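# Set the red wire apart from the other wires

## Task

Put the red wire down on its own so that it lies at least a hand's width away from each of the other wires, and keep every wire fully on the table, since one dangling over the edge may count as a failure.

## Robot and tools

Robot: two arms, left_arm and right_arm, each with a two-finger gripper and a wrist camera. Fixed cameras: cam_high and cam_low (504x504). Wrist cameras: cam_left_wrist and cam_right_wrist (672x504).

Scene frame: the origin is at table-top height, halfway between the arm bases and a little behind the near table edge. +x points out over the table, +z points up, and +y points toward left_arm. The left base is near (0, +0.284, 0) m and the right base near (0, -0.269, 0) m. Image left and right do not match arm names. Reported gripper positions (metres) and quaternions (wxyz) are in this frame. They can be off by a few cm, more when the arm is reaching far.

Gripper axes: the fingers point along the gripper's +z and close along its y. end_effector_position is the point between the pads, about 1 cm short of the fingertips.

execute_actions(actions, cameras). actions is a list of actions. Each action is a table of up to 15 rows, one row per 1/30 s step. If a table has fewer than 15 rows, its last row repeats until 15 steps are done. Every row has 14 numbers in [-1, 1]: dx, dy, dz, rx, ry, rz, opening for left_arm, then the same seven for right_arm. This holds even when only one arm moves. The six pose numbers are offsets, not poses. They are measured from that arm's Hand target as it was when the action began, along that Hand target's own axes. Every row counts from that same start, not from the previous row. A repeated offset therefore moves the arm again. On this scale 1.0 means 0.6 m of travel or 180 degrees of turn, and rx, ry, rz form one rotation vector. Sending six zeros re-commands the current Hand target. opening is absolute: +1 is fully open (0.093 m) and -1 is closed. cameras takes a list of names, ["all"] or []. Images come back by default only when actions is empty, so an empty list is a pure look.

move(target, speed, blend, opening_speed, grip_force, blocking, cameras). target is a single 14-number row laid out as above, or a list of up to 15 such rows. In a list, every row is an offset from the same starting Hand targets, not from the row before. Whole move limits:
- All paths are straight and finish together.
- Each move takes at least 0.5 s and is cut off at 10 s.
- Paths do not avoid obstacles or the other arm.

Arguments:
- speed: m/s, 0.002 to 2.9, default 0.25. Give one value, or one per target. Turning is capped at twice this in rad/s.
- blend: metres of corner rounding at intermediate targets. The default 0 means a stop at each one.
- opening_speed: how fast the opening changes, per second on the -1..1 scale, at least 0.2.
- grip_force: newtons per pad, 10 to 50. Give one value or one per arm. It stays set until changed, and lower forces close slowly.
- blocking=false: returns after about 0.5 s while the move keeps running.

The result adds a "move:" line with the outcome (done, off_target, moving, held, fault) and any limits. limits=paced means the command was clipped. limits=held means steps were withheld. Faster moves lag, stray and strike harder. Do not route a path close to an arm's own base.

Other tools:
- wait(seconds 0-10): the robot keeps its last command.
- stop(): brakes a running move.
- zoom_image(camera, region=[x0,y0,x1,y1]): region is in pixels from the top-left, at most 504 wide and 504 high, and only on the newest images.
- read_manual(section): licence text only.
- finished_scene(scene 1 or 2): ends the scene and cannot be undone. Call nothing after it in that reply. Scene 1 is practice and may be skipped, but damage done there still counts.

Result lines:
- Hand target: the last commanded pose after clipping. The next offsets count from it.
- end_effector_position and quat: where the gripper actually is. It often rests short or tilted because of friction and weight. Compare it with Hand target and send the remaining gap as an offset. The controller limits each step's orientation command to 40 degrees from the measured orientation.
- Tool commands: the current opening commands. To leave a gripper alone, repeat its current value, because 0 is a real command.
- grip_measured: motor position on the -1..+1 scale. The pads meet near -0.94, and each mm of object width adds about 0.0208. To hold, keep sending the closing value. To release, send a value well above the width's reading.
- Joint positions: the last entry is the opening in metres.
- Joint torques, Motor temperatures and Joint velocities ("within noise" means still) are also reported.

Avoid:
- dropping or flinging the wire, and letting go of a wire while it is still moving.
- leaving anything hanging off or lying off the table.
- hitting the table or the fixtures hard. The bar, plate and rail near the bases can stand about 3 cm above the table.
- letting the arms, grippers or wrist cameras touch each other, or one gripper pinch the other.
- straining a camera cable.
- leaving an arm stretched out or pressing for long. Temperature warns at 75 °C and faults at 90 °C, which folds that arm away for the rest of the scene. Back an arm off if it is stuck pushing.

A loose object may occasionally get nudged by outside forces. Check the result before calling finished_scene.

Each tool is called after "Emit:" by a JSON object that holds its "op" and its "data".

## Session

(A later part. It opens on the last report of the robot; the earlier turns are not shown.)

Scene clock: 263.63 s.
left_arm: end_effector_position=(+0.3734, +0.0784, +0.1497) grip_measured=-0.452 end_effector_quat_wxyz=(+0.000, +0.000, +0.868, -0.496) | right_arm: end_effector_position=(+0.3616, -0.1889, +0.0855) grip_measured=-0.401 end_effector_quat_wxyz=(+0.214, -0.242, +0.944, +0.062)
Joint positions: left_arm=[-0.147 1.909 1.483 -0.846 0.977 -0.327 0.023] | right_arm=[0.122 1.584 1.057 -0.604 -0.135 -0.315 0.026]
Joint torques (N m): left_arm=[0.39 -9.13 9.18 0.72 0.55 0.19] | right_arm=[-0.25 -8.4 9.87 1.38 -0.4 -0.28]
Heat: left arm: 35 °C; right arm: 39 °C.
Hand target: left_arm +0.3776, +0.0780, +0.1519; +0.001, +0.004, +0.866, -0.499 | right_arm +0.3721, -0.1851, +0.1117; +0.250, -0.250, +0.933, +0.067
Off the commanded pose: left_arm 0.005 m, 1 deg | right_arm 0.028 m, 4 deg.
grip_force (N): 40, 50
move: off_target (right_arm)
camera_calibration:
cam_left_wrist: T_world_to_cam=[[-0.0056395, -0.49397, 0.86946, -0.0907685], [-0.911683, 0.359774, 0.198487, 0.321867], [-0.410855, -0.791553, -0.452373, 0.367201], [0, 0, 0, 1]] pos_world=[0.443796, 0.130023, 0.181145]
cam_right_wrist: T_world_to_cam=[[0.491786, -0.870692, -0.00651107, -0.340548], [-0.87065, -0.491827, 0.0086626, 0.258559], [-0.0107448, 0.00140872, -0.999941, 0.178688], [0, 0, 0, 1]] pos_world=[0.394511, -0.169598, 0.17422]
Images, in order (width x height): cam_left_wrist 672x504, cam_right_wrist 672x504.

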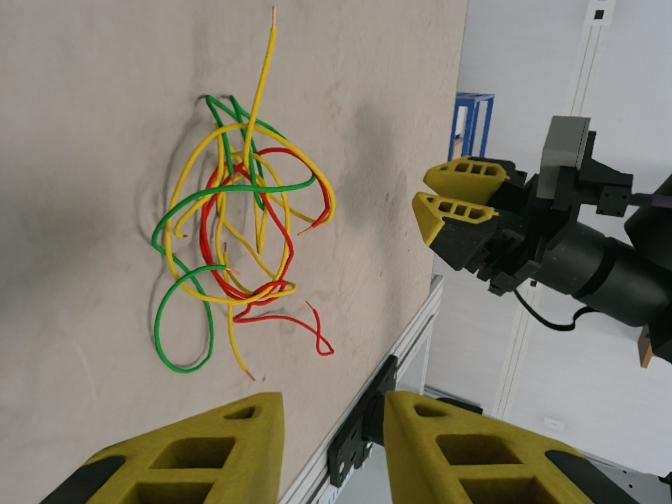

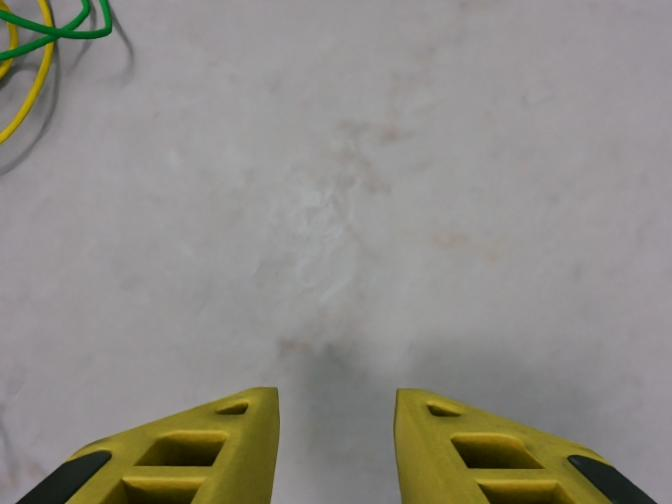

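Emit:
{"op": "move", "data": {"target": [0,0,0,0,0,0,-0.45, -0.0215,0.2347,-0.0167,0,0,0,-0.4], "speed": 0.1, "cameras": ["cam_right_wrist"]}}

Emit:
{"op": "zoom_image", "data": {"camera": "cam_right_wrist", "region": [150, 100, 500, 450]}}

Scene clock: 265.97 s.
left_arm: end_effector_position=(+0.3734, +0.0784, +0.1497) grip_measured=-0.452 end_effector_quat_wxyz=(+0.000, +0.000, +0.868, -0.496) | right_arm: end_effector_position=(+0.2998, -0.0643, +0.1082) grip_measured=-0.401 end_effector_quat_wxyz=(+0.224, -0.259, +0.937, +0.062)
Joint positions: left_arm=[-0.147 1.909 1.483 -0.846 0.977 -0.327 0.023] | right_arm=[0.601 1.516 1.057 -0.638 0.073 0.078 0.026]
Joint torques (N m): left_arm=[0.38 -9.13 9.18 0.72 0.55 0.19] | right_arm=[0.4 -6.91 9.42 1.49 0.19 -0.01]
Heat: left arm: 35 °C; right arm: 39 °C.
Hand target: left_arm +0.3776, +0.0780, +0.1519; +0.001, +0.004, +0.866, -0.499 | right_arm +0.3069, -0.0602, +0.1269; +0.250, -0.250, +0.933, +0.067
Off the commanded pose: left_arm 0.005 m, 1 deg | right_arm 0.020 m, 3 deg.
grip_force (N): 40, 50
move: off_target (right_arm)
camera_calibration:
cam_right_wrist: T_world_to_cam=[[0.52177, -0.853065, 0.00602653, -0.210766], [-0.852995, -0.521804, -0.0109861, 0.260696], [0.0125165, 0.000591604, -0.999921, 0.193511], [0, 0, 0, 1]] pos_world=[0.329922, -0.0438793, 0.19763]
Images, in order (width x height): cam_right_wrist 672x504.

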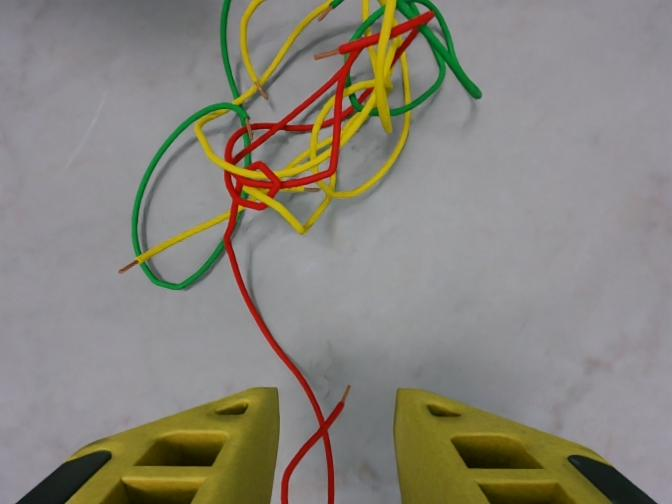

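Scaled by 1.440 from the camera's 672x504 image, which has a finer 960x720 frame.

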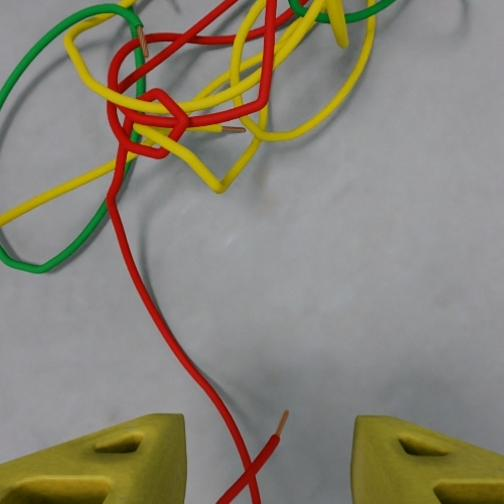

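Excellent top view. Zoom into the coil.

Emit:
{"op": "zoom_image", "data": {"camera": "cam_right_wrist", "region": [210, 100, 350, 250]}}

Emit:
{"op": "zoom_image", "data": {"camera": "cam_right_wrist", "region": [215, 150, 295, 220]}}

Emit:
{"op": "zoom_image", "data": {"camera": "cam_right_wrist", "region": [200, 0, 500, 220]}}

Scaled by 3.360 from the camera's 672x504 image, which has a finer 960x720 frame.

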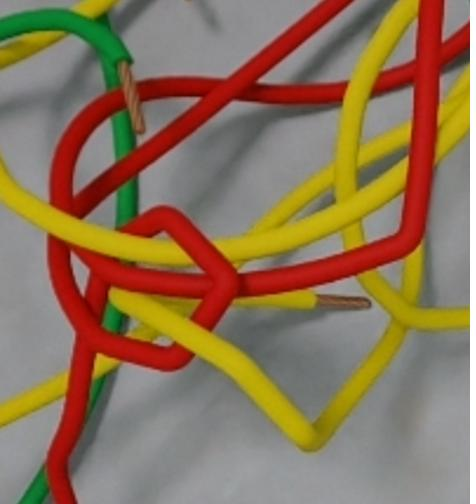

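Scaled by 6.300 from the camera's 672x504 image, which has a finer 960x720 frame.

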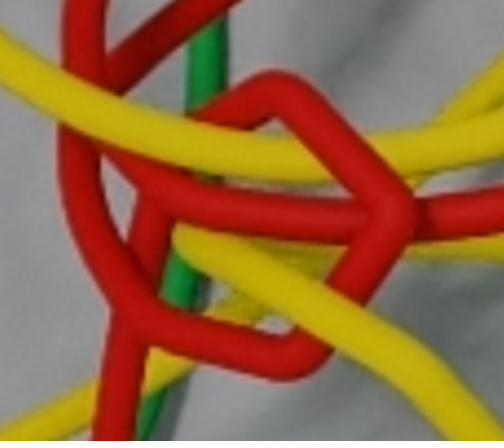

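Scaled by 1.680 from the camera's 672x504 image, which has a finer 960x720 frame.

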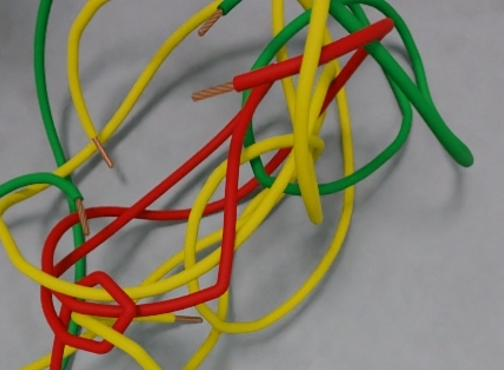

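Emit:
{"op": "zoom_image", "data": {"camera": "cam_right_wrist", "region": [310, 0, 450, 130]}}

Emit:
{"op": "zoom_image", "data": {"camera": "cam_right_wrist", "region": [215, 140, 265, 190]}}

Emit:
{"op": "zoom_image", "data": {"camera": "cam_left_wrist", "region": [190, 130, 350, 270]}}

Scaled by 3.600 from the camera's 672x504 image, which has a finer 960x720 frame.

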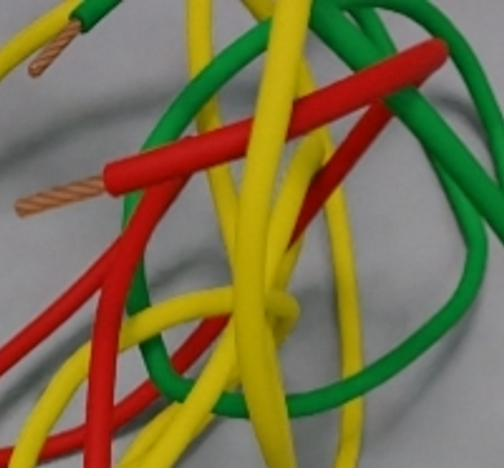

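Scaled by 10.080 from the camera's 672x504 image, which has a finer 960x720 frame.

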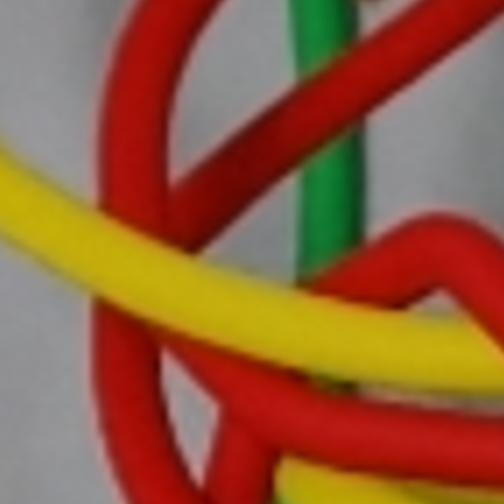

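This scene's latest camera images include none from cam_left_wrist. They are from: cam_right_wrist. cam_left_wrist's image comes with the result of a call that names it in "cameras".

Emit:
{"op": "move", "data": {"target": [0,0,0,0,0,0,-0.7, 0.151,-0.218,-0.183,0,0,0,-0.4], "speed": 0.12}}

Emit:
{"op": "move", "data": {"target": [0.0703,-0.0077,0.1528,-0.3333,0,0,-0.7, 0,0,0,0,0,0,-0.4], "speed": 0.1, "cameras": ["cam_left_wrist","cam_high"]}}

Emit:
{"op": "zoom_image", "data": {"camera": "cam_left_wrist", "region": [150, 150, 500, 450]}}

Scene clock: 276.10 s.
left_arm: end_effector_position=(+0.3734, +0.0784, +0.1497) grip_measured=-0.699 end_effector_quat_wxyz=(+0.000, +0.000, +0.868, -0.496) | right_arm: end_effector_position=(+0.2534, -0.2420, +0.1624) grip_measured=-0.401 end_effector_quat_wxyz=(+0.228, -0.243, +0.941, +0.065)
Joint positions: left_arm=[-0.147 1.909 1.483 -0.846 0.977 -0.327 0.012] | right_arm=[-0.071 1.09 0.977 -1.023 -0.228 -0.49 0.026]
Joint torques (N m): left_arm=[0.39 -9.14 9.17 0.72 0.55 0.19] | right_arm=[-0.51 -2.96 9.39 1.34 -0.47 -0.29]
Heat: left arm: 36 °C; right arm: 39 °C.
Hand target: left_arm +0.3776, +0.0780, +0.1519; +0.001, +0.004, +0.866, -0.499 | right_arm +0.2569, -0.2401, +0.1766; +0.250, -0.250, +0.933, +0.067
Off the commanded pose: left_arm 0.005 m, 1 deg | right_arm 0.015 m, 3 deg.
grip_force (N): 40, 50
move: off_target (right_arm)

Scene clock: 282.07 s.
left_arm: end_effector_position=(+0.3350, +0.0011, +0.1123) grip_measured=-0.699 end_effector_quat_wxyz=(+0.002, +0.002, +1.000, -0.005) | right_arm: end_effector_position=(+0.2533, -0.2419, +0.1624) grip_measured=-0.401 end_effector_quat_wxyz=(+0.228, -0.243, +0.941, +0.065)
Joint positions: left_arm=[-0.685 2.273 2.198 -1.488 -0.035 -0.714 0.012] | right_arm=[-0.071 1.09 0.977 -1.023 -0.228 -0.49 0.026]
Joint torques (N m): left_arm=[-0.95 -11.12 8.76 0.21 -0.12 -0.08] | right_arm=[-0.55 -2.95 9.37 1.34 -0.47 -0.31]
Heat: left arm: 36 °C; right arm: 40 °C.
Hand target: left_arm +0.3352, -0.0033, +0.1097; +0.003, +0.003, +1.000, +0.001 | right_arm +0.2569, -0.2401, +0.1765; +0.250, -0.250, +0.933, +0.067
Off the commanded pose: left_arm 0.005 m, 1 deg | right_arm 0.015 m, 3 deg.
grip_force (N): 40, 50
move: off_target (right_arm)
camera_calibration:
cam_left_wrist: T_world_to_cam=[[-0.0106839, -0.999581, 0.0269193, 0.000175736], [-0.913479, 0.0207071, 0.406358, 0.299765], [-0.406745, -0.0202488, -0.913317, 0.322971], [0, 0, 0, 1]] pos_world=[0.405198, 0.000508183, 0.173158]
Images, in order (width x height): cam_high 504x504, cam_left_wrist 672x504.

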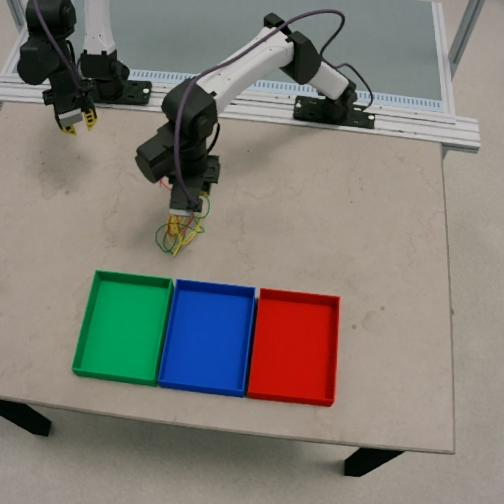

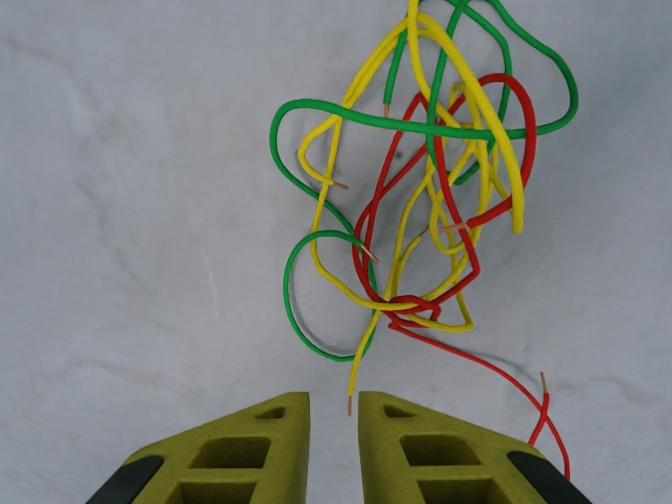

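Scaled by 1.440 from the camera's 672x504 image, which has a finer 960x720 frame.

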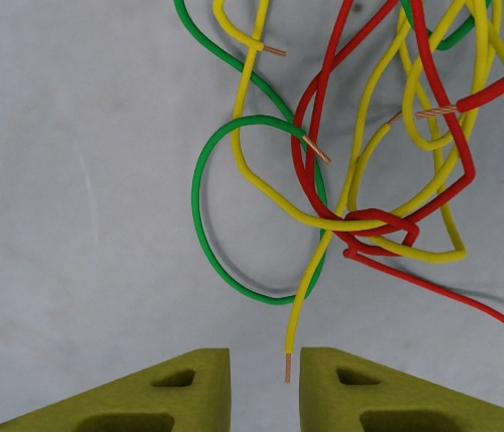

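Emit:
{"op": "zoom_image", "data": {"camera": "cam_left_wrist", "region": [330, 180, 500, 350]}}

Emit:
{"op": "zoom_image", "data": {"camera": "cam_left_wrist", "region": [340, 260, 450, 350]}}

Emit:
{"op": "zoom_image", "data": {"camera": "cam_left_wrist", "region": [370, 40, 560, 240]}}

Scaled by 2.965 from the camera's 672x504 image, which has a finer 960x720 frame.

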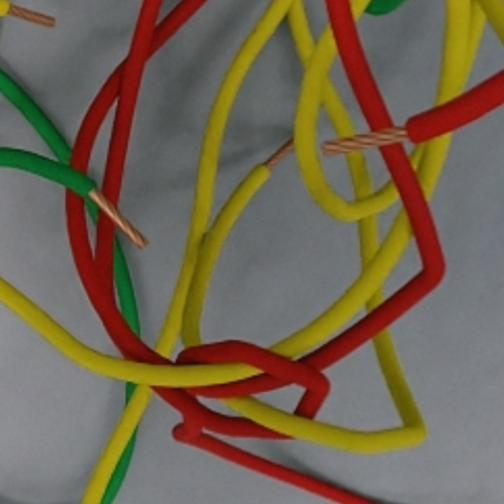

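Scaled by 4.582 from the camera's 672x504 image, which has a finer 960x720 frame.

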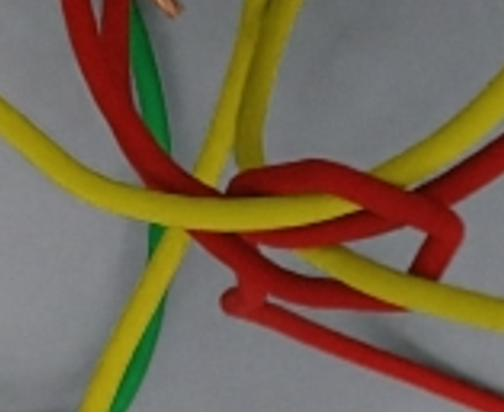

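Scaled by 2.520 from the camera's 672x504 image, which has a finer 960x720 frame.

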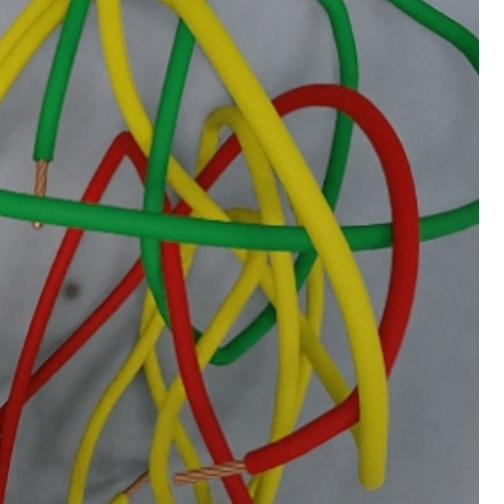

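Emit:
{"op": "move", "data": {"target": [0.016,-0.0488,0.0438,0,0,0.5,-0.69, 0,0,0,0,0,0,-0.4], "speed": 0.06, "cameras": ["cam_left_wrist","cam_low"]}}

Emit:
{"op": "zoom_image", "data": {"camera": "cam_left_wrist", "region": [220, 280, 450, 480]}}

Scene clock: 298.10 s.
left_arm: end_effector_position=(+0.3274, -0.0182, +0.0978) grip_measured=-0.692 end_effector_quat_wxyz=(+0.003, +0.556, +0.831, -0.001) | right_arm: end_effector_position=(+0.2533, -0.2419, +0.1624) grip_measured=-0.401 end_effector_quat_wxyz=(+0.228, -0.243, +0.941, +0.065)
Joint positions: left_arm=[-0.728 2.309 2.198 -1.458 -0.037 0.418 0.012] | right_arm=[-0.071 1.09 0.977 -1.023 -0.228 -0.49 0.026]
Joint torques (N m): left_arm=[-1.22 -11.02 7.61 0.43 -0.04 0.13] | right_arm=[-0.53 -2.97 9.36 1.34 -0.47 -0.31]
Motor temperatures (°C): left_arm=[20 36 35 21 22 20 22] | right_arm=[17 33 42 23 18 20 22]
Heat: left arm: 36 °C; right arm: 42 °C.
Hand target: left_arm +0.3278, -0.0256, +0.0896; +0.002, +0.566, +0.825, +0.002 (not the last commanded pose) | right_arm +0.2569, -0.2401, +0.1765; +0.250, -0.250, +0.933, +0.067
Off the commanded pose: left_arm 0.020 m, 23 deg | right_arm 0.015 m, 3 deg.
grip_force (N): 40, 50
move: off_target (left_arm, right_arm; path cut at 10 s)
camera_calibration:
cam_left_wrist: T_world_to_cam=[[-0.926422, -0.376165, 0.0155429, 0.293584], [-0.338096, 0.849408, 0.405212, 0.125898], [-0.165629, 0.370142, -0.914091, 0.234349], [0, 0, 0, 1]] pos_world=[0.353363, -0.0832452, 0.158637]
Images, in order (width x height): cam_low 504x504, cam_left_wrist 672x504.

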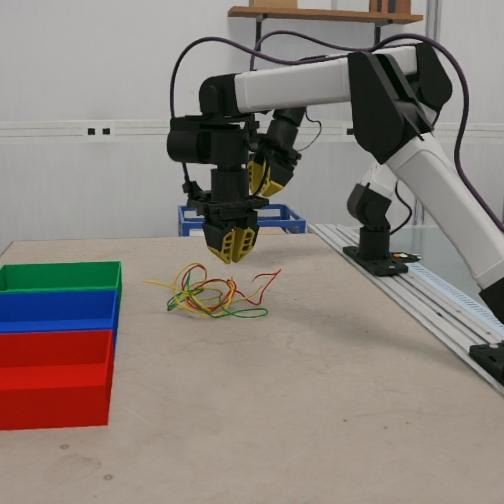

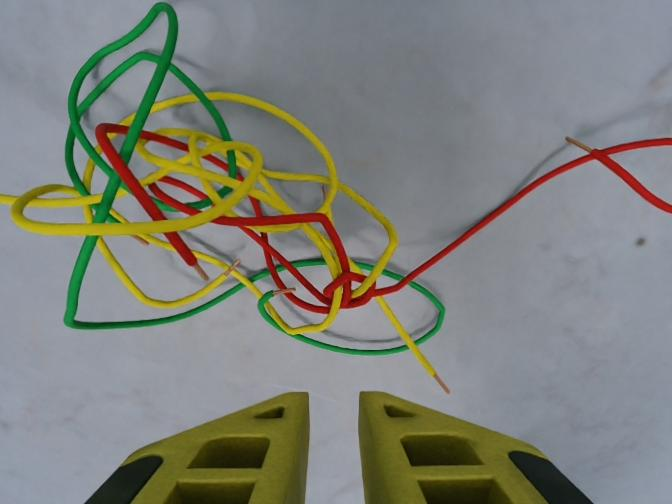

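Scaled by 2.191 from the camera's 672x504 image, which has a finer 960x720 frame.

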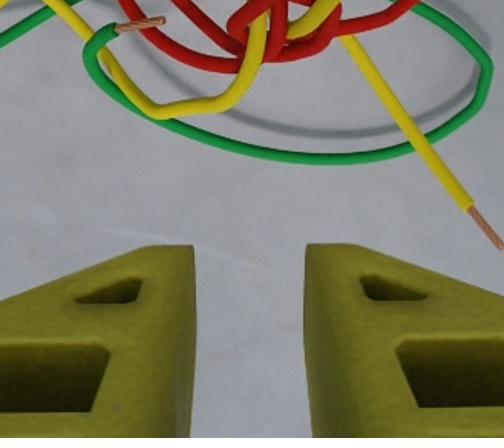

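Emit:
{"op": "zoom_image", "data": {"camera": "cam_left_wrist", "region": [300, 230, 430, 340]}}

Emit:
{"op": "zoom_image", "data": {"camera": "cam_left_wrist", "region": [60, 80, 360, 320]}}

Scaled by 3.877 from the camera's 672x504 image, which has a finer 960x720 frame.

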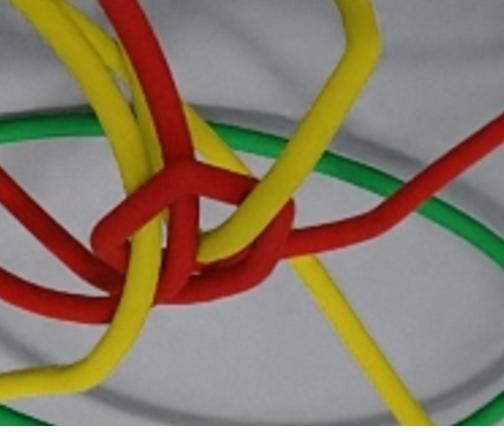

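Scaled by 1.680 from the camera's 672x504 image, which has a finer 960x720 frame.

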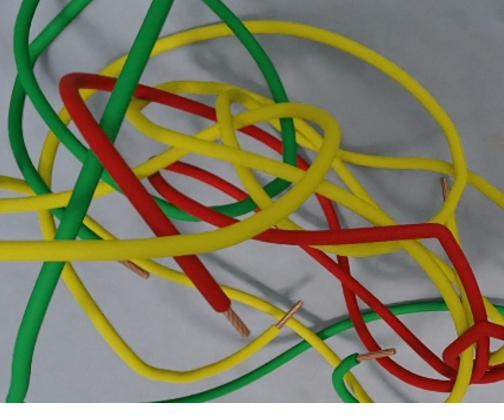

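Emit:
{"op": "zoom_image", "data": {"camera": "cam_left_wrist", "region": [318, 255, 388, 325]}}

Emit:
{"op": "zoom_image", "data": {"camera": "cam_left_wrist", "region": [300, 160, 420, 280]}}

Scaled by 7.200 from the camera's 672x504 image, which has a finer 960x720 frame.

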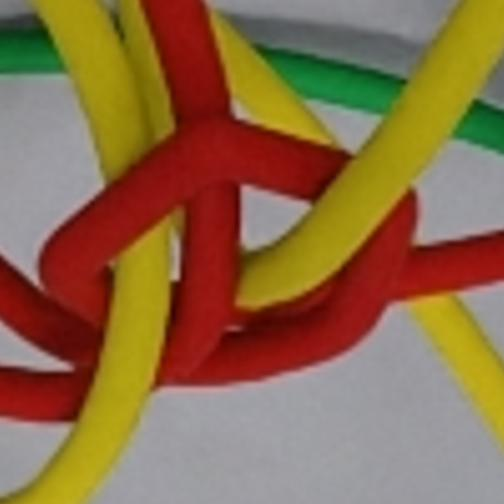

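Scaled by 4.200 from the camera's 672x504 image, which has a finer 960x720 frame.

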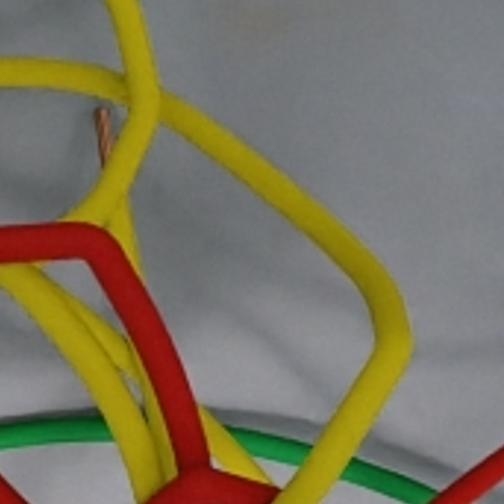

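Emit:
{"op": "move", "data": {"target": [0,0,0,0,0,-0.262,-0.75, 0,0,0,0,0,0,-0.4], "speed": 0.15, "cameras": ["cam_left_wrist"]}}

Emit:
{"op": "zoom_image", "data": {"camera": "cam_left_wrist", "region": [300, 160, 500, 360]}}

Scene clock: 306.17 s.
left_arm: end_effector_position=(+0.3278, -0.0185, +0.0978) grip_measured=-0.748 end_effector_quat_wxyz=(+0.003, +0.187, +0.982, -0.003) | right_arm: end_effector_position=(+0.2533, -0.2419, +0.1624) grip_measured=-0.401 end_effector_quat_wxyz=(+0.228, -0.243, +0.941, +0.065)
Joint positions: left_arm=[-0.728 2.309 2.198 -1.456 -0.037 -0.385 0.009] | right_arm=[-0.071 1.09 0.977 -1.023 -0.228 -0.49 0.026]
Joint torques (N m): left_arm=[-1.2 -11.04 7.64 0.41 -0.07 -0.09] | right_arm=[-0.54 -2.95 9.39 1.33 -0.47 -0.28]
Heat: left arm: 38 °C; right arm: 43 °C.
Hand target: left_arm +0.3278, -0.0256, +0.0896; +0.003, +0.189, +0.982, +0.001 | right_arm +0.2569, -0.2401, +0.1765; +0.250, -0.250, +0.933, +0.067
Off the commanded pose: left_arm 0.011 m, 0 deg | right_arm 0.015 m, 3 deg.
grip_force (N): 40, 50
move: off_target (left_arm, right_arm)
camera_calibration:
cam_left_wrist: T_world_to_cam=[[-0.373001, -0.927586, 0.0213269, 0.101535], [-0.845258, 0.349195, 0.404477, 0.28335], [-0.382634, 0.132843, -0.9143, 0.301346], [0, 0, 0, 1]] pos_world=[0.392682, -0.0447933, 0.158746]
Images, in order (width x height): cam_left_wrist 672x504.

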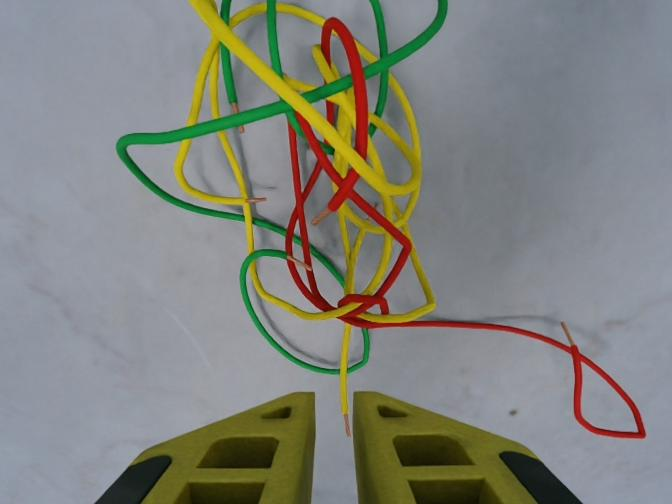

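Scaled by 2.520 from the camera's 672x504 image, which has a finer 960x720 frame.

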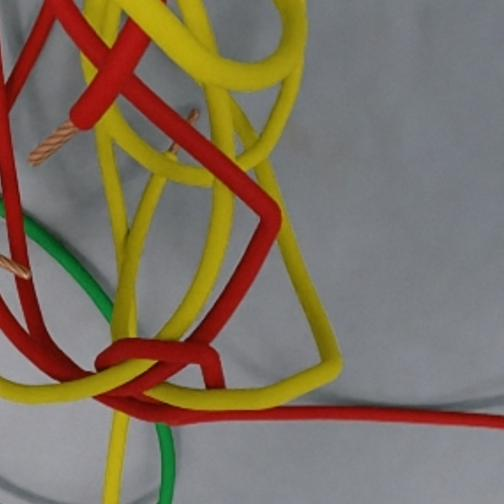

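Emit:
{"op": "move", "data": {"target": [-0.02,-0.0467,0.0467,0,0,0,-0.72, 0,0,0,0,0,0,-0.4], "speed": 0.05, "cameras": ["cam_left_wrist"]}}

Emit:
{"op": "zoom_image", "data": {"camera": "cam_left_wrist", "region": [230, 240, 450, 460]}}

Scene clock: 307.83 s.
left_arm: end_effector_position=(+0.3272, -0.0477, +0.0647) grip_measured=-0.722 end_effector_quat_wxyz=(-0.004, +0.188, +0.982, +0.002) | right_arm: end_effector_position=(+0.2533, -0.2419, +0.1624) grip_measured=-0.401 end_effector_quat_wxyz=(+0.228, -0.243, +0.941, +0.065)
Joint positions: left_arm=[-0.771 2.435 2.285 -1.435 -0.037 -0.427 0.011] | right_arm=[-0.071 1.09 0.977 -1.023 -0.228 -0.49 0.026]
Joint torques (N m): left_arm=[-1.11 -12.37 8.76 0.36 -0.08 -0.09] | right_arm=[-0.53 -2.93 9.37 1.33 -0.48 -0.29]
Heat: left arm: 38 °C; right arm: 43 °C.
Hand target: left_arm +0.3287, -0.0561, +0.0615; +0.003, +0.189, +0.982, +0.001 | right_arm +0.2569, -0.2401, +0.1765; +0.250, -0.250, +0.933, +0.067
Off the commanded pose: left_arm 0.009 m, 1 deg | right_arm 0.015 m, 3 deg.
grip_force (N): 40, 50
move: off_target (right_arm)
camera_calibration:
cam_left_wrist: T_world_to_cam=[[-0.374196, -0.927238, 0.0143604, 0.0758007], [-0.8397, 0.34536, 0.419083, 0.303533], [-0.39355, 0.144761, -0.907834, 0.278519], [0, 0, 0, 1]] pos_world=[0.392852, -0.0748613, 0.124555]
Images, in order (width x height): cam_left_wrist 672x504.

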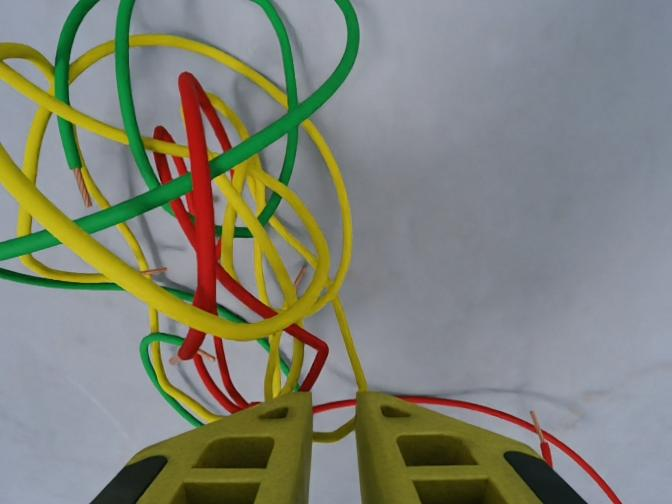

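Scaled by 2.291 from the camera's 672x504 image, which has a finer 960x720 frame.

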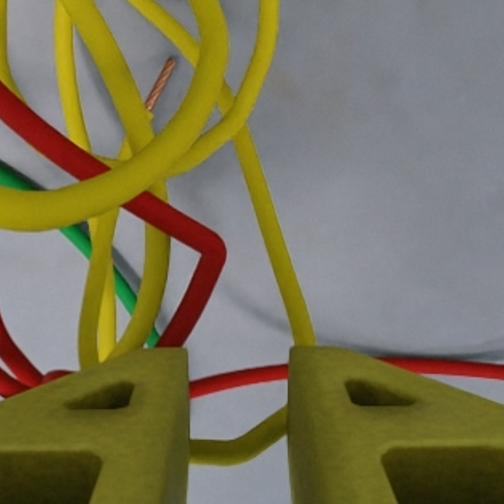

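Emit:
{"op": "move", "data": {"target": [[0,0,-0.04,0,0,0,-0.65, 0,0,0,0,0,0,-0.4],[0.0,-0.0167,-0.04,0,0,0,-0.65, 0,0,0,0,0,0,-0.4],[0.0,-0.0167,0.012,0,0,0,-0.65, 0,0,0,0,0,0,-0.4]], "speed": 0.05, "cameras": ["cam_left_wrist"]}}

Emit:
{"op": "zoom_image", "data": {"camera": "cam_left_wrist", "region": [230, 260, 450, 480]}}

Scene clock: 311.33 s.
left_arm: end_effector_position=(+0.3253, -0.0626, +0.0544) grip_measured=-0.652 end_effector_quat_wxyz=(-0.003, +0.189, +0.982, +0.002) | right_arm: end_effector_position=(+0.2533, -0.2419, +0.1624) grip_measured=-0.401 end_effector_quat_wxyz=(+0.228, -0.243, +0.941, +0.065)
Joint positions: left_arm=[-0.795 2.492 2.345 -1.438 -0.038 -0.448 0.014] | right_arm=[-0.071 1.09 0.977 -1.023 -0.228 -0.49 0.026]
Joint torques (N m): left_arm=[-0.58 -15.21 5.71 0.43 -0.08 -0.06] | right_arm=[-0.53 -2.95 9.33 1.33 -0.48 -0.3]
Heat: left arm: 39 °C; right arm: 43 °C.
Hand target: left_arm +0.3251, -0.0653, +0.0543; +0.003, +0.189, +0.982, +0.001 | right_arm +0.2569, -0.2401, +0.1765; +0.250, -0.250, +0.933, +0.067
Off the commanded pose: left_arm 0.003 m, 1 deg | right_arm 0.015 m, 3 deg.
grip_force (N): 40, 50
move: off_target (right_arm)
camera_calibration:
cam_left_wrist: T_world_to_cam=[[-0.377015, -0.926097, 0.0142515, 0.062475], [-0.839232, 0.348081, 0.417766, 0.311478], [-0.391853, 0.145544, -0.908443, 0.269988], [0, 0, 0, 1]] pos_world=[0.390752, -0.0898567, 0.114253]
Images, in order (width x height): cam_left_wrist 672x504.

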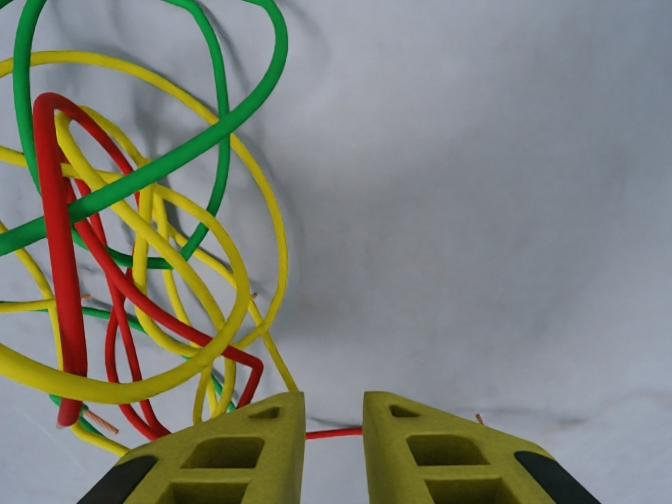

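Scaled by 2.291 from the camera's 672x504 image, which has a finer 960x720 frame.

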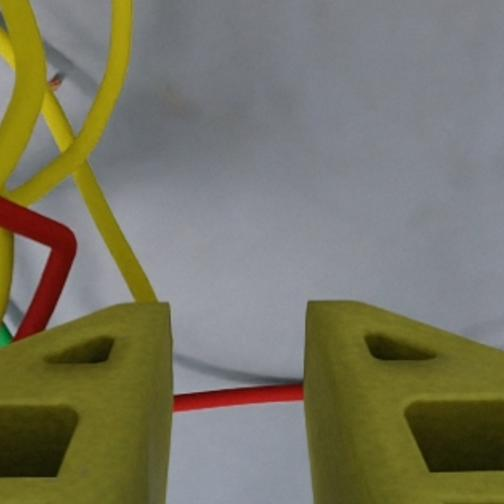

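Emit:
{"op": "move", "data": {"target": [[0,0,-0.03,0,0,0,-0.65, 0,0,0,0,0,0,-0.4],[0.0,0.0125,-0.03,0,0,0,-0.65, 0,0,0,0,0,0,-0.4],[0.0,0.0125,0.008,0,0,0,-0.65, 0,0,0,0,0,0,-0.4]], "speed": 0.05, "cameras": ["cam_left_wrist"]}}

Emit:
{"op": "zoom_image", "data": {"camera": "cam_left_wrist", "region": [230, 260, 450, 480]}}

Scene clock: 314.03 s.
left_arm: end_effector_position=(+0.3237, -0.0574, +0.0390) grip_measured=-0.652 end_effector_quat_wxyz=(-0.013, +0.187, +0.982, +0.009) | right_arm: end_effector_position=(+0.2533, -0.2419, +0.1624) grip_measured=-0.401 end_effector_quat_wxyz=(+0.228, -0.243, +0.941, +0.065)
Joint positions: left_arm=[-0.789 2.492 2.284 -1.401 -0.038 -0.448 0.014] | right_arm=[-0.071 1.09 0.977 -1.023 -0.228 -0.49 0.026]
Joint torques (N m): left_arm=[0.32 -17.44 5.67 0.38 -0.08 0.09] | right_arm=[-0.5 -2.96 9.39 1.33 -0.47 -0.3]
Heat: left arm: 39 °C; right arm: 43 °C.
Hand target: left_arm +0.3280, -0.0584, +0.0496; +0.003, +0.189, +0.982, +0.001 | right_arm +0.2569, -0.2401, +0.1765; +0.250, -0.250, +0.933, +0.067
Off the commanded pose: left_arm 0.011 m, 2 deg | right_arm 0.015 m, 3 deg.
grip_force (N): 40, 50
move: off_target (left_arm, right_arm)
camera_calibration:
cam_left_wrist: T_world_to_cam=[[-0.372148, -0.928167, 0.00357576, 0.0655837], [-0.833694, 0.335957, 0.438277, 0.311391], [-0.407996, 0.160123, -0.898833, 0.260311], [0, 0, 0, 1]] pos_world=[0.390217, -0.0854232, 0.0972658]
Images, in order (width x height): cam_left_wrist 672x504.

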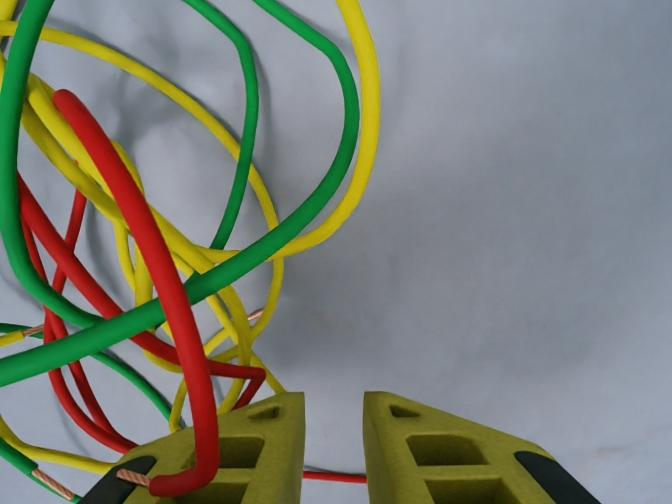

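Scaled by 2.291 from the camera's 672x504 image, which has a finer 960x720 frame.

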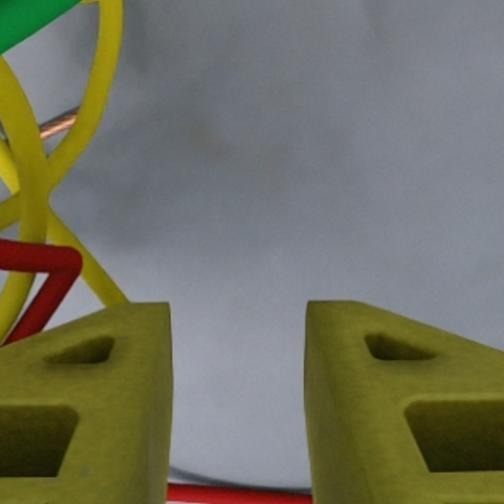

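Emit:
{"op": "move", "data": {"target": [0,0,-0.1,0,0,0,-0.65, 0,0,0,0,0,0,-0.4], "speed": 0.06, "cameras": ["cam_left_wrist"]}}

Emit:
{"op": "zoom_image", "data": {"camera": "cam_left_wrist", "region": [150, 200, 450, 500]}}

Scene clock: 315.67 s.
left_arm: end_effector_position=(+0.3260, -0.0572, +0.0855) grip_measured=-0.652 end_effector_quat_wxyz=(-0.001, +0.186, +0.982, +0.000) | right_arm: end_effector_position=(+0.2533, -0.2419, +0.1624) grip_measured=-0.401 end_effector_quat_wxyz=(+0.228, -0.243, +0.941, +0.065)
Joint positions: left_arm=[-0.789 2.492 2.47 -1.557 -0.038 -0.448 0.014] | right_arm=[-0.071 1.09 0.977 -1.023 -0.228 -0.49 0.026]
Joint torques (N m): left_arm=[-0.27 -18.51 7.73 0.2 -0.08 0.05] | right_arm=[-0.55 -2.96 9.37 1.33 -0.47 -0.3]
Heat: left arm: 39 °C; right arm: 43 °C.
Hand target: left_arm +0.3276, -0.0584, +0.1095; +0.003, +0.189, +0.982, +0.001 | right_arm +0.2569, -0.2401, +0.1765; +0.250, -0.250, +0.933, +0.067
Off the commanded pose: left_arm 0.024 m, 1 deg | right_arm 0.015 m, 3 deg.
joint sent to its limit (left arm) — joint 4 (wrist pitch), lower limit. The joint targets are off in orientation, not in position.
grip_force (N): 40, 50
move: off_target (left_arm, right_arm)
camera_calibration:
cam_left_wrist: T_world_to_cam=[[-0.371168, -0.928411, 0.0169472, 0.0649748], [-0.84318, 0.344626, 0.41265, 0.298638], [-0.388949, 0.138873, -0.910732, 0.296558], [0, 0, 0, 1]] pos_world=[0.391268, -0.0837793, 0.14575]
Images, in order (width x height): cam_left_wrist 672x504.

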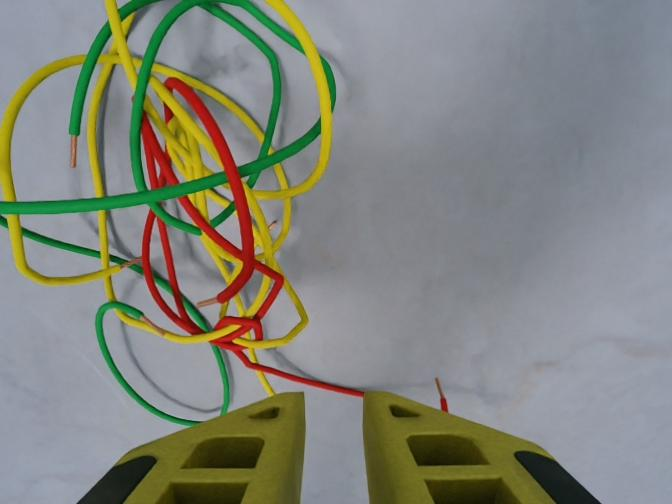

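Scaled by 1.680 from the camera's 672x504 image, which has a finer 960x720 frame.

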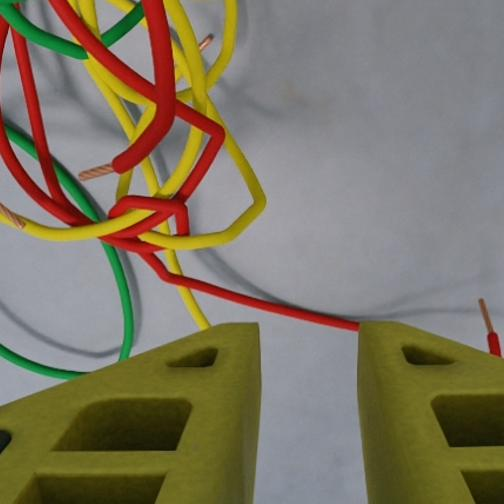

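Emit:
{"op": "move", "data": {"target": [-0.0207,0.0157,0.02,0,0,0,-0.65, 0,0,0,0,0,0,-0.4], "speed": 0.05, "cameras": ["cam_left_wrist"]}}

Emit:
{"op": "zoom_image", "data": {"camera": "cam_left_wrist", "region": [200, 250, 450, 500]}}

Scene clock: 316.97 s.
left_arm: end_effector_position=(+0.3403, -0.0526, +0.0948) grip_measured=-0.652 end_effector_quat_wxyz=(+0.014, +0.183, +0.983, -0.011) | right_arm: end_effector_position=(+0.2533, -0.2419, +0.1624) grip_measured=-0.401 end_effector_quat_wxyz=(+0.228, -0.243, +0.941, +0.065)
Joint positions: left_arm=[-0.761 2.492 2.51 -1.559 -0.038 -0.425 0.014] | right_arm=[-0.071 1.09 0.977 -1.023 -0.228 -0.49 0.026]
Joint torques (N m): left_arm=[-0.08 -13.87 8.53 0.29 -0.08 0.11] | right_arm=[-0.47 -2.96 9.35 1.34 -0.48 -0.3]
Heat: left arm: 40 °C; right arm: 44 °C.
Hand target: left_arm +0.3426, -0.0543, +0.0977; +0.003, +0.189, +0.982, +0.001 | right_arm +0.2569, -0.2401, +0.1765; +0.250, -0.250, +0.933, +0.067
Off the commanded pose: left_arm 0.004 m, 2 deg | right_arm 0.015 m, 3 deg.
joint sent to its limit (left arm) — joint 4 (wrist pitch), lower limit. The joint targets still meet the commanded pose.
grip_force (N): 40, 50
move: off_target (right_arm)
camera_calibration:
cam_left_wrist: T_world_to_cam=[[-0.366595, -0.929827, 0.0320841, 0.0714016], [-0.855246, 0.350366, 0.381836, 0.312638], [-0.366282, 0.112539, -0.923673, 0.302164], [0, 0, 0, 1]] pos_world=[0.404235, -0.0771516, 0.157434]
Images, in order (width x height): cam_left_wrist 672x504.

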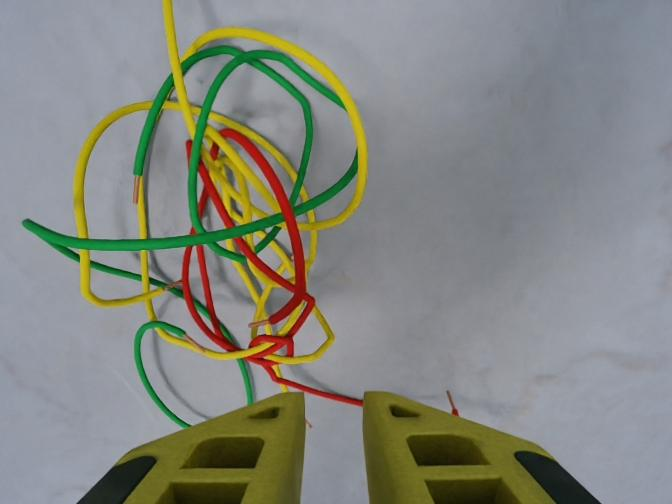

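Scaled by 2.016 from the camera's 672x504 image, which has a finer 960x720 frame.

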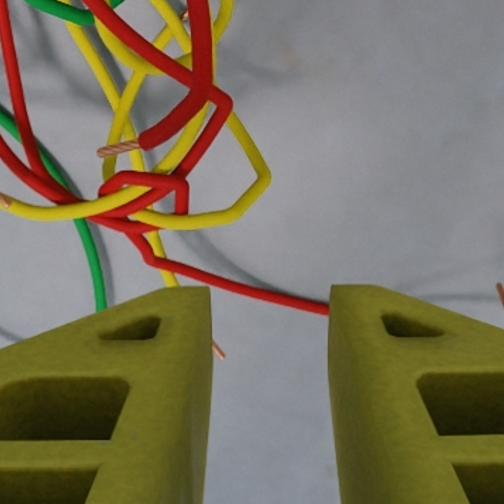

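Emit:
{"op": "move", "data": {"target": [-0.003,0,0.05,0,0,0,-0.65, 0,0,0,0,0,0,-0.4], "speed": 0.04, "cameras": ["cam_left_wrist"]}}

Emit:
{"op": "zoom_image", "data": {"camera": "cam_left_wrist", "region": [200, 250, 450, 500]}}

Scene clock: 318.33 s.
left_arm: end_effector_position=(+0.3425, -0.0557, +0.0799) grip_measured=-0.652 end_effector_quat_wxyz=(+0.008, +0.185, +0.983, -0.007) | right_arm: end_effector_position=(+0.2533, -0.2419, +0.1624) grip_measured=-0.401 end_effector_quat_wxyz=(+0.228, -0.243, +0.941, +0.065)
Joint positions: left_arm=[-0.761 2.524 2.51 -1.54 -0.038 -0.421 0.014] | right_arm=[-0.071 1.09 0.977 -1.023 -0.228 -0.49 0.026]
Joint torques (N m): left_arm=[0.35 -12.81 5.81 0.46 -0.08 0.12] | right_arm=[-0.5 -3 9.4 1.34 -0.48 -0.3]
Heat: left arm: 40 °C; right arm: 44 °C.
Hand target: left_arm +0.3445, -0.0549, +0.0676; +0.003, +0.189, +0.982, +0.001 | right_arm +0.2569, -0.2401, +0.1765; +0.250, -0.250, +0.933, +0.067
Off the commanded pose: left_arm 0.012 m, 1 deg | right_arm 0.015 m, 3 deg.
grip_force (N): 40, 50
move: off_target (left_arm, right_arm)
camera_calibration:
cam_left_wrist: T_world_to_cam=[[-0.370042, -0.92864, 0.026406, 0.071498], [-0.85015, 0.349953, 0.393418, 0.318558], [-0.374585, 0.123132, -0.91898, 0.292666], [0, 0, 0, 1]] pos_world=[0.406908, -0.0811211, 0.14174]
Images, in order (width x height): cam_left_wrist 672x504.

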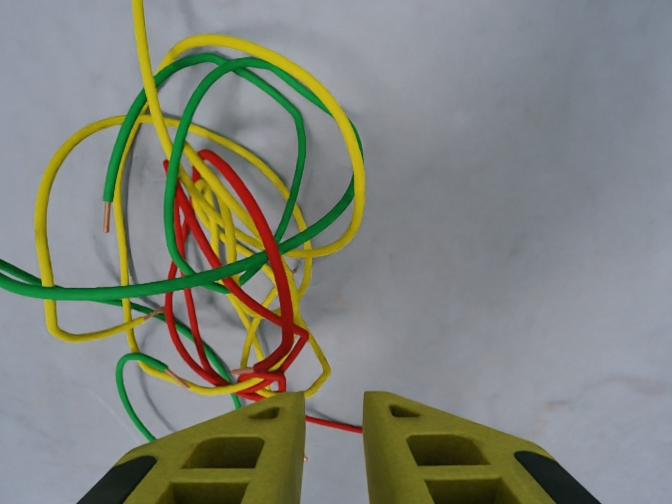

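Scaled by 2.016 from the camera's 672x504 image, which has a finer 960x720 frame.

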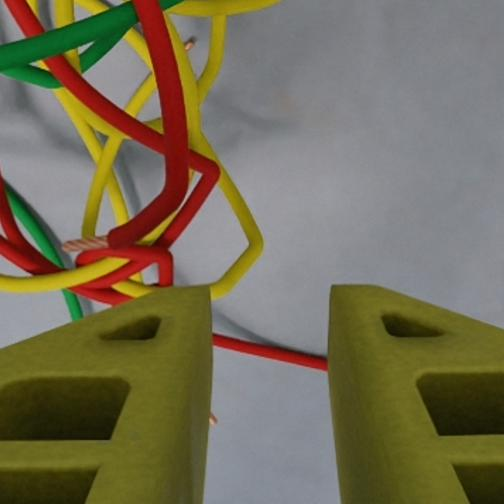

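Emit:
{"op": "move", "data": {"target": [-0.002,0.002,0.045,0,0,0,-0.65, 0,0,0,0,0,0,-0.4], "speed": 0.03, "cameras": ["cam_left_wrist"]}}

Emit:
{"op": "zoom_image", "data": {"camera": "cam_left_wrist", "region": [230, 290, 440, 500]}}

Scene clock: 320.03 s.
left_arm: end_effector_position=(+0.3443, -0.0546, +0.0432) grip_measured=-0.652 end_effector_quat_wxyz=(-0.001, +0.185, +0.983, +0.000) | right_arm: end_effector_position=(+0.2533, -0.2419, +0.1624) grip_measured=-0.401 end_effector_quat_wxyz=(+0.228, -0.243, +0.941, +0.065)
Joint positions: left_arm=[-0.754 2.524 2.363 -1.415 -0.038 -0.416 0.014] | right_arm=[-0.071 1.09 0.977 -1.023 -0.228 -0.49 0.026]
Joint torques (N m): left_arm=[0.24 -14.95 5.75 0.43 -0.08 0.11] | right_arm=[-0.47 -2.99 9.32 1.33 -0.47 -0.3]
Heat: left arm: 40 °C; right arm: 44 °C.
Hand target: left_arm +0.3463, -0.0542, +0.0406; +0.003, +0.189, +0.982, +0.001 | right_arm +0.2569, -0.2401, +0.1765; +0.250, -0.250, +0.933, +0.067
Off the commanded pose: left_arm 0.003 m, 1 deg | right_arm 0.015 m, 3 deg.
grip_force (N): 40, 50
move: off_target (right_arm)
camera_calibration:
cam_left_wrist: T_world_to_cam=[[-0.36871, -0.929379, 0.0175258, 0.0739689], [-0.844301, 0.342726, 0.41194, 0.330987], [-0.388855, 0.137089, -0.911043, 0.264744], [0, 0, 0, 1]] pos_world=[0.409673, -0.0809861, 0.10355]
Images, in order (width x height): cam_left_wrist 672x504.

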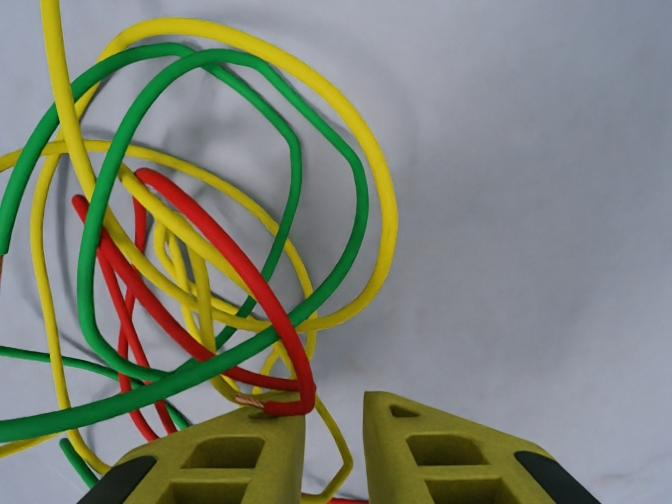

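Scaled by 2.400 from the camera's 672x504 image, which has a finer 960x720 frame.

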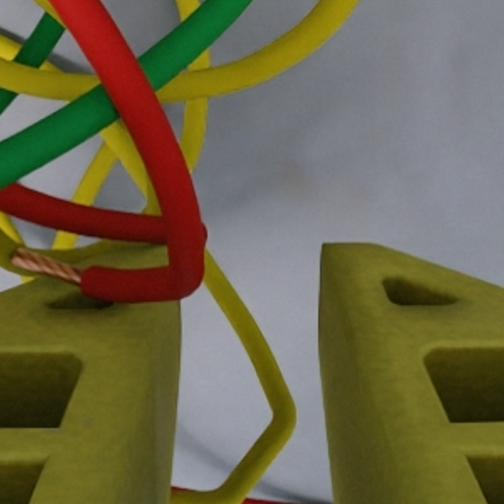

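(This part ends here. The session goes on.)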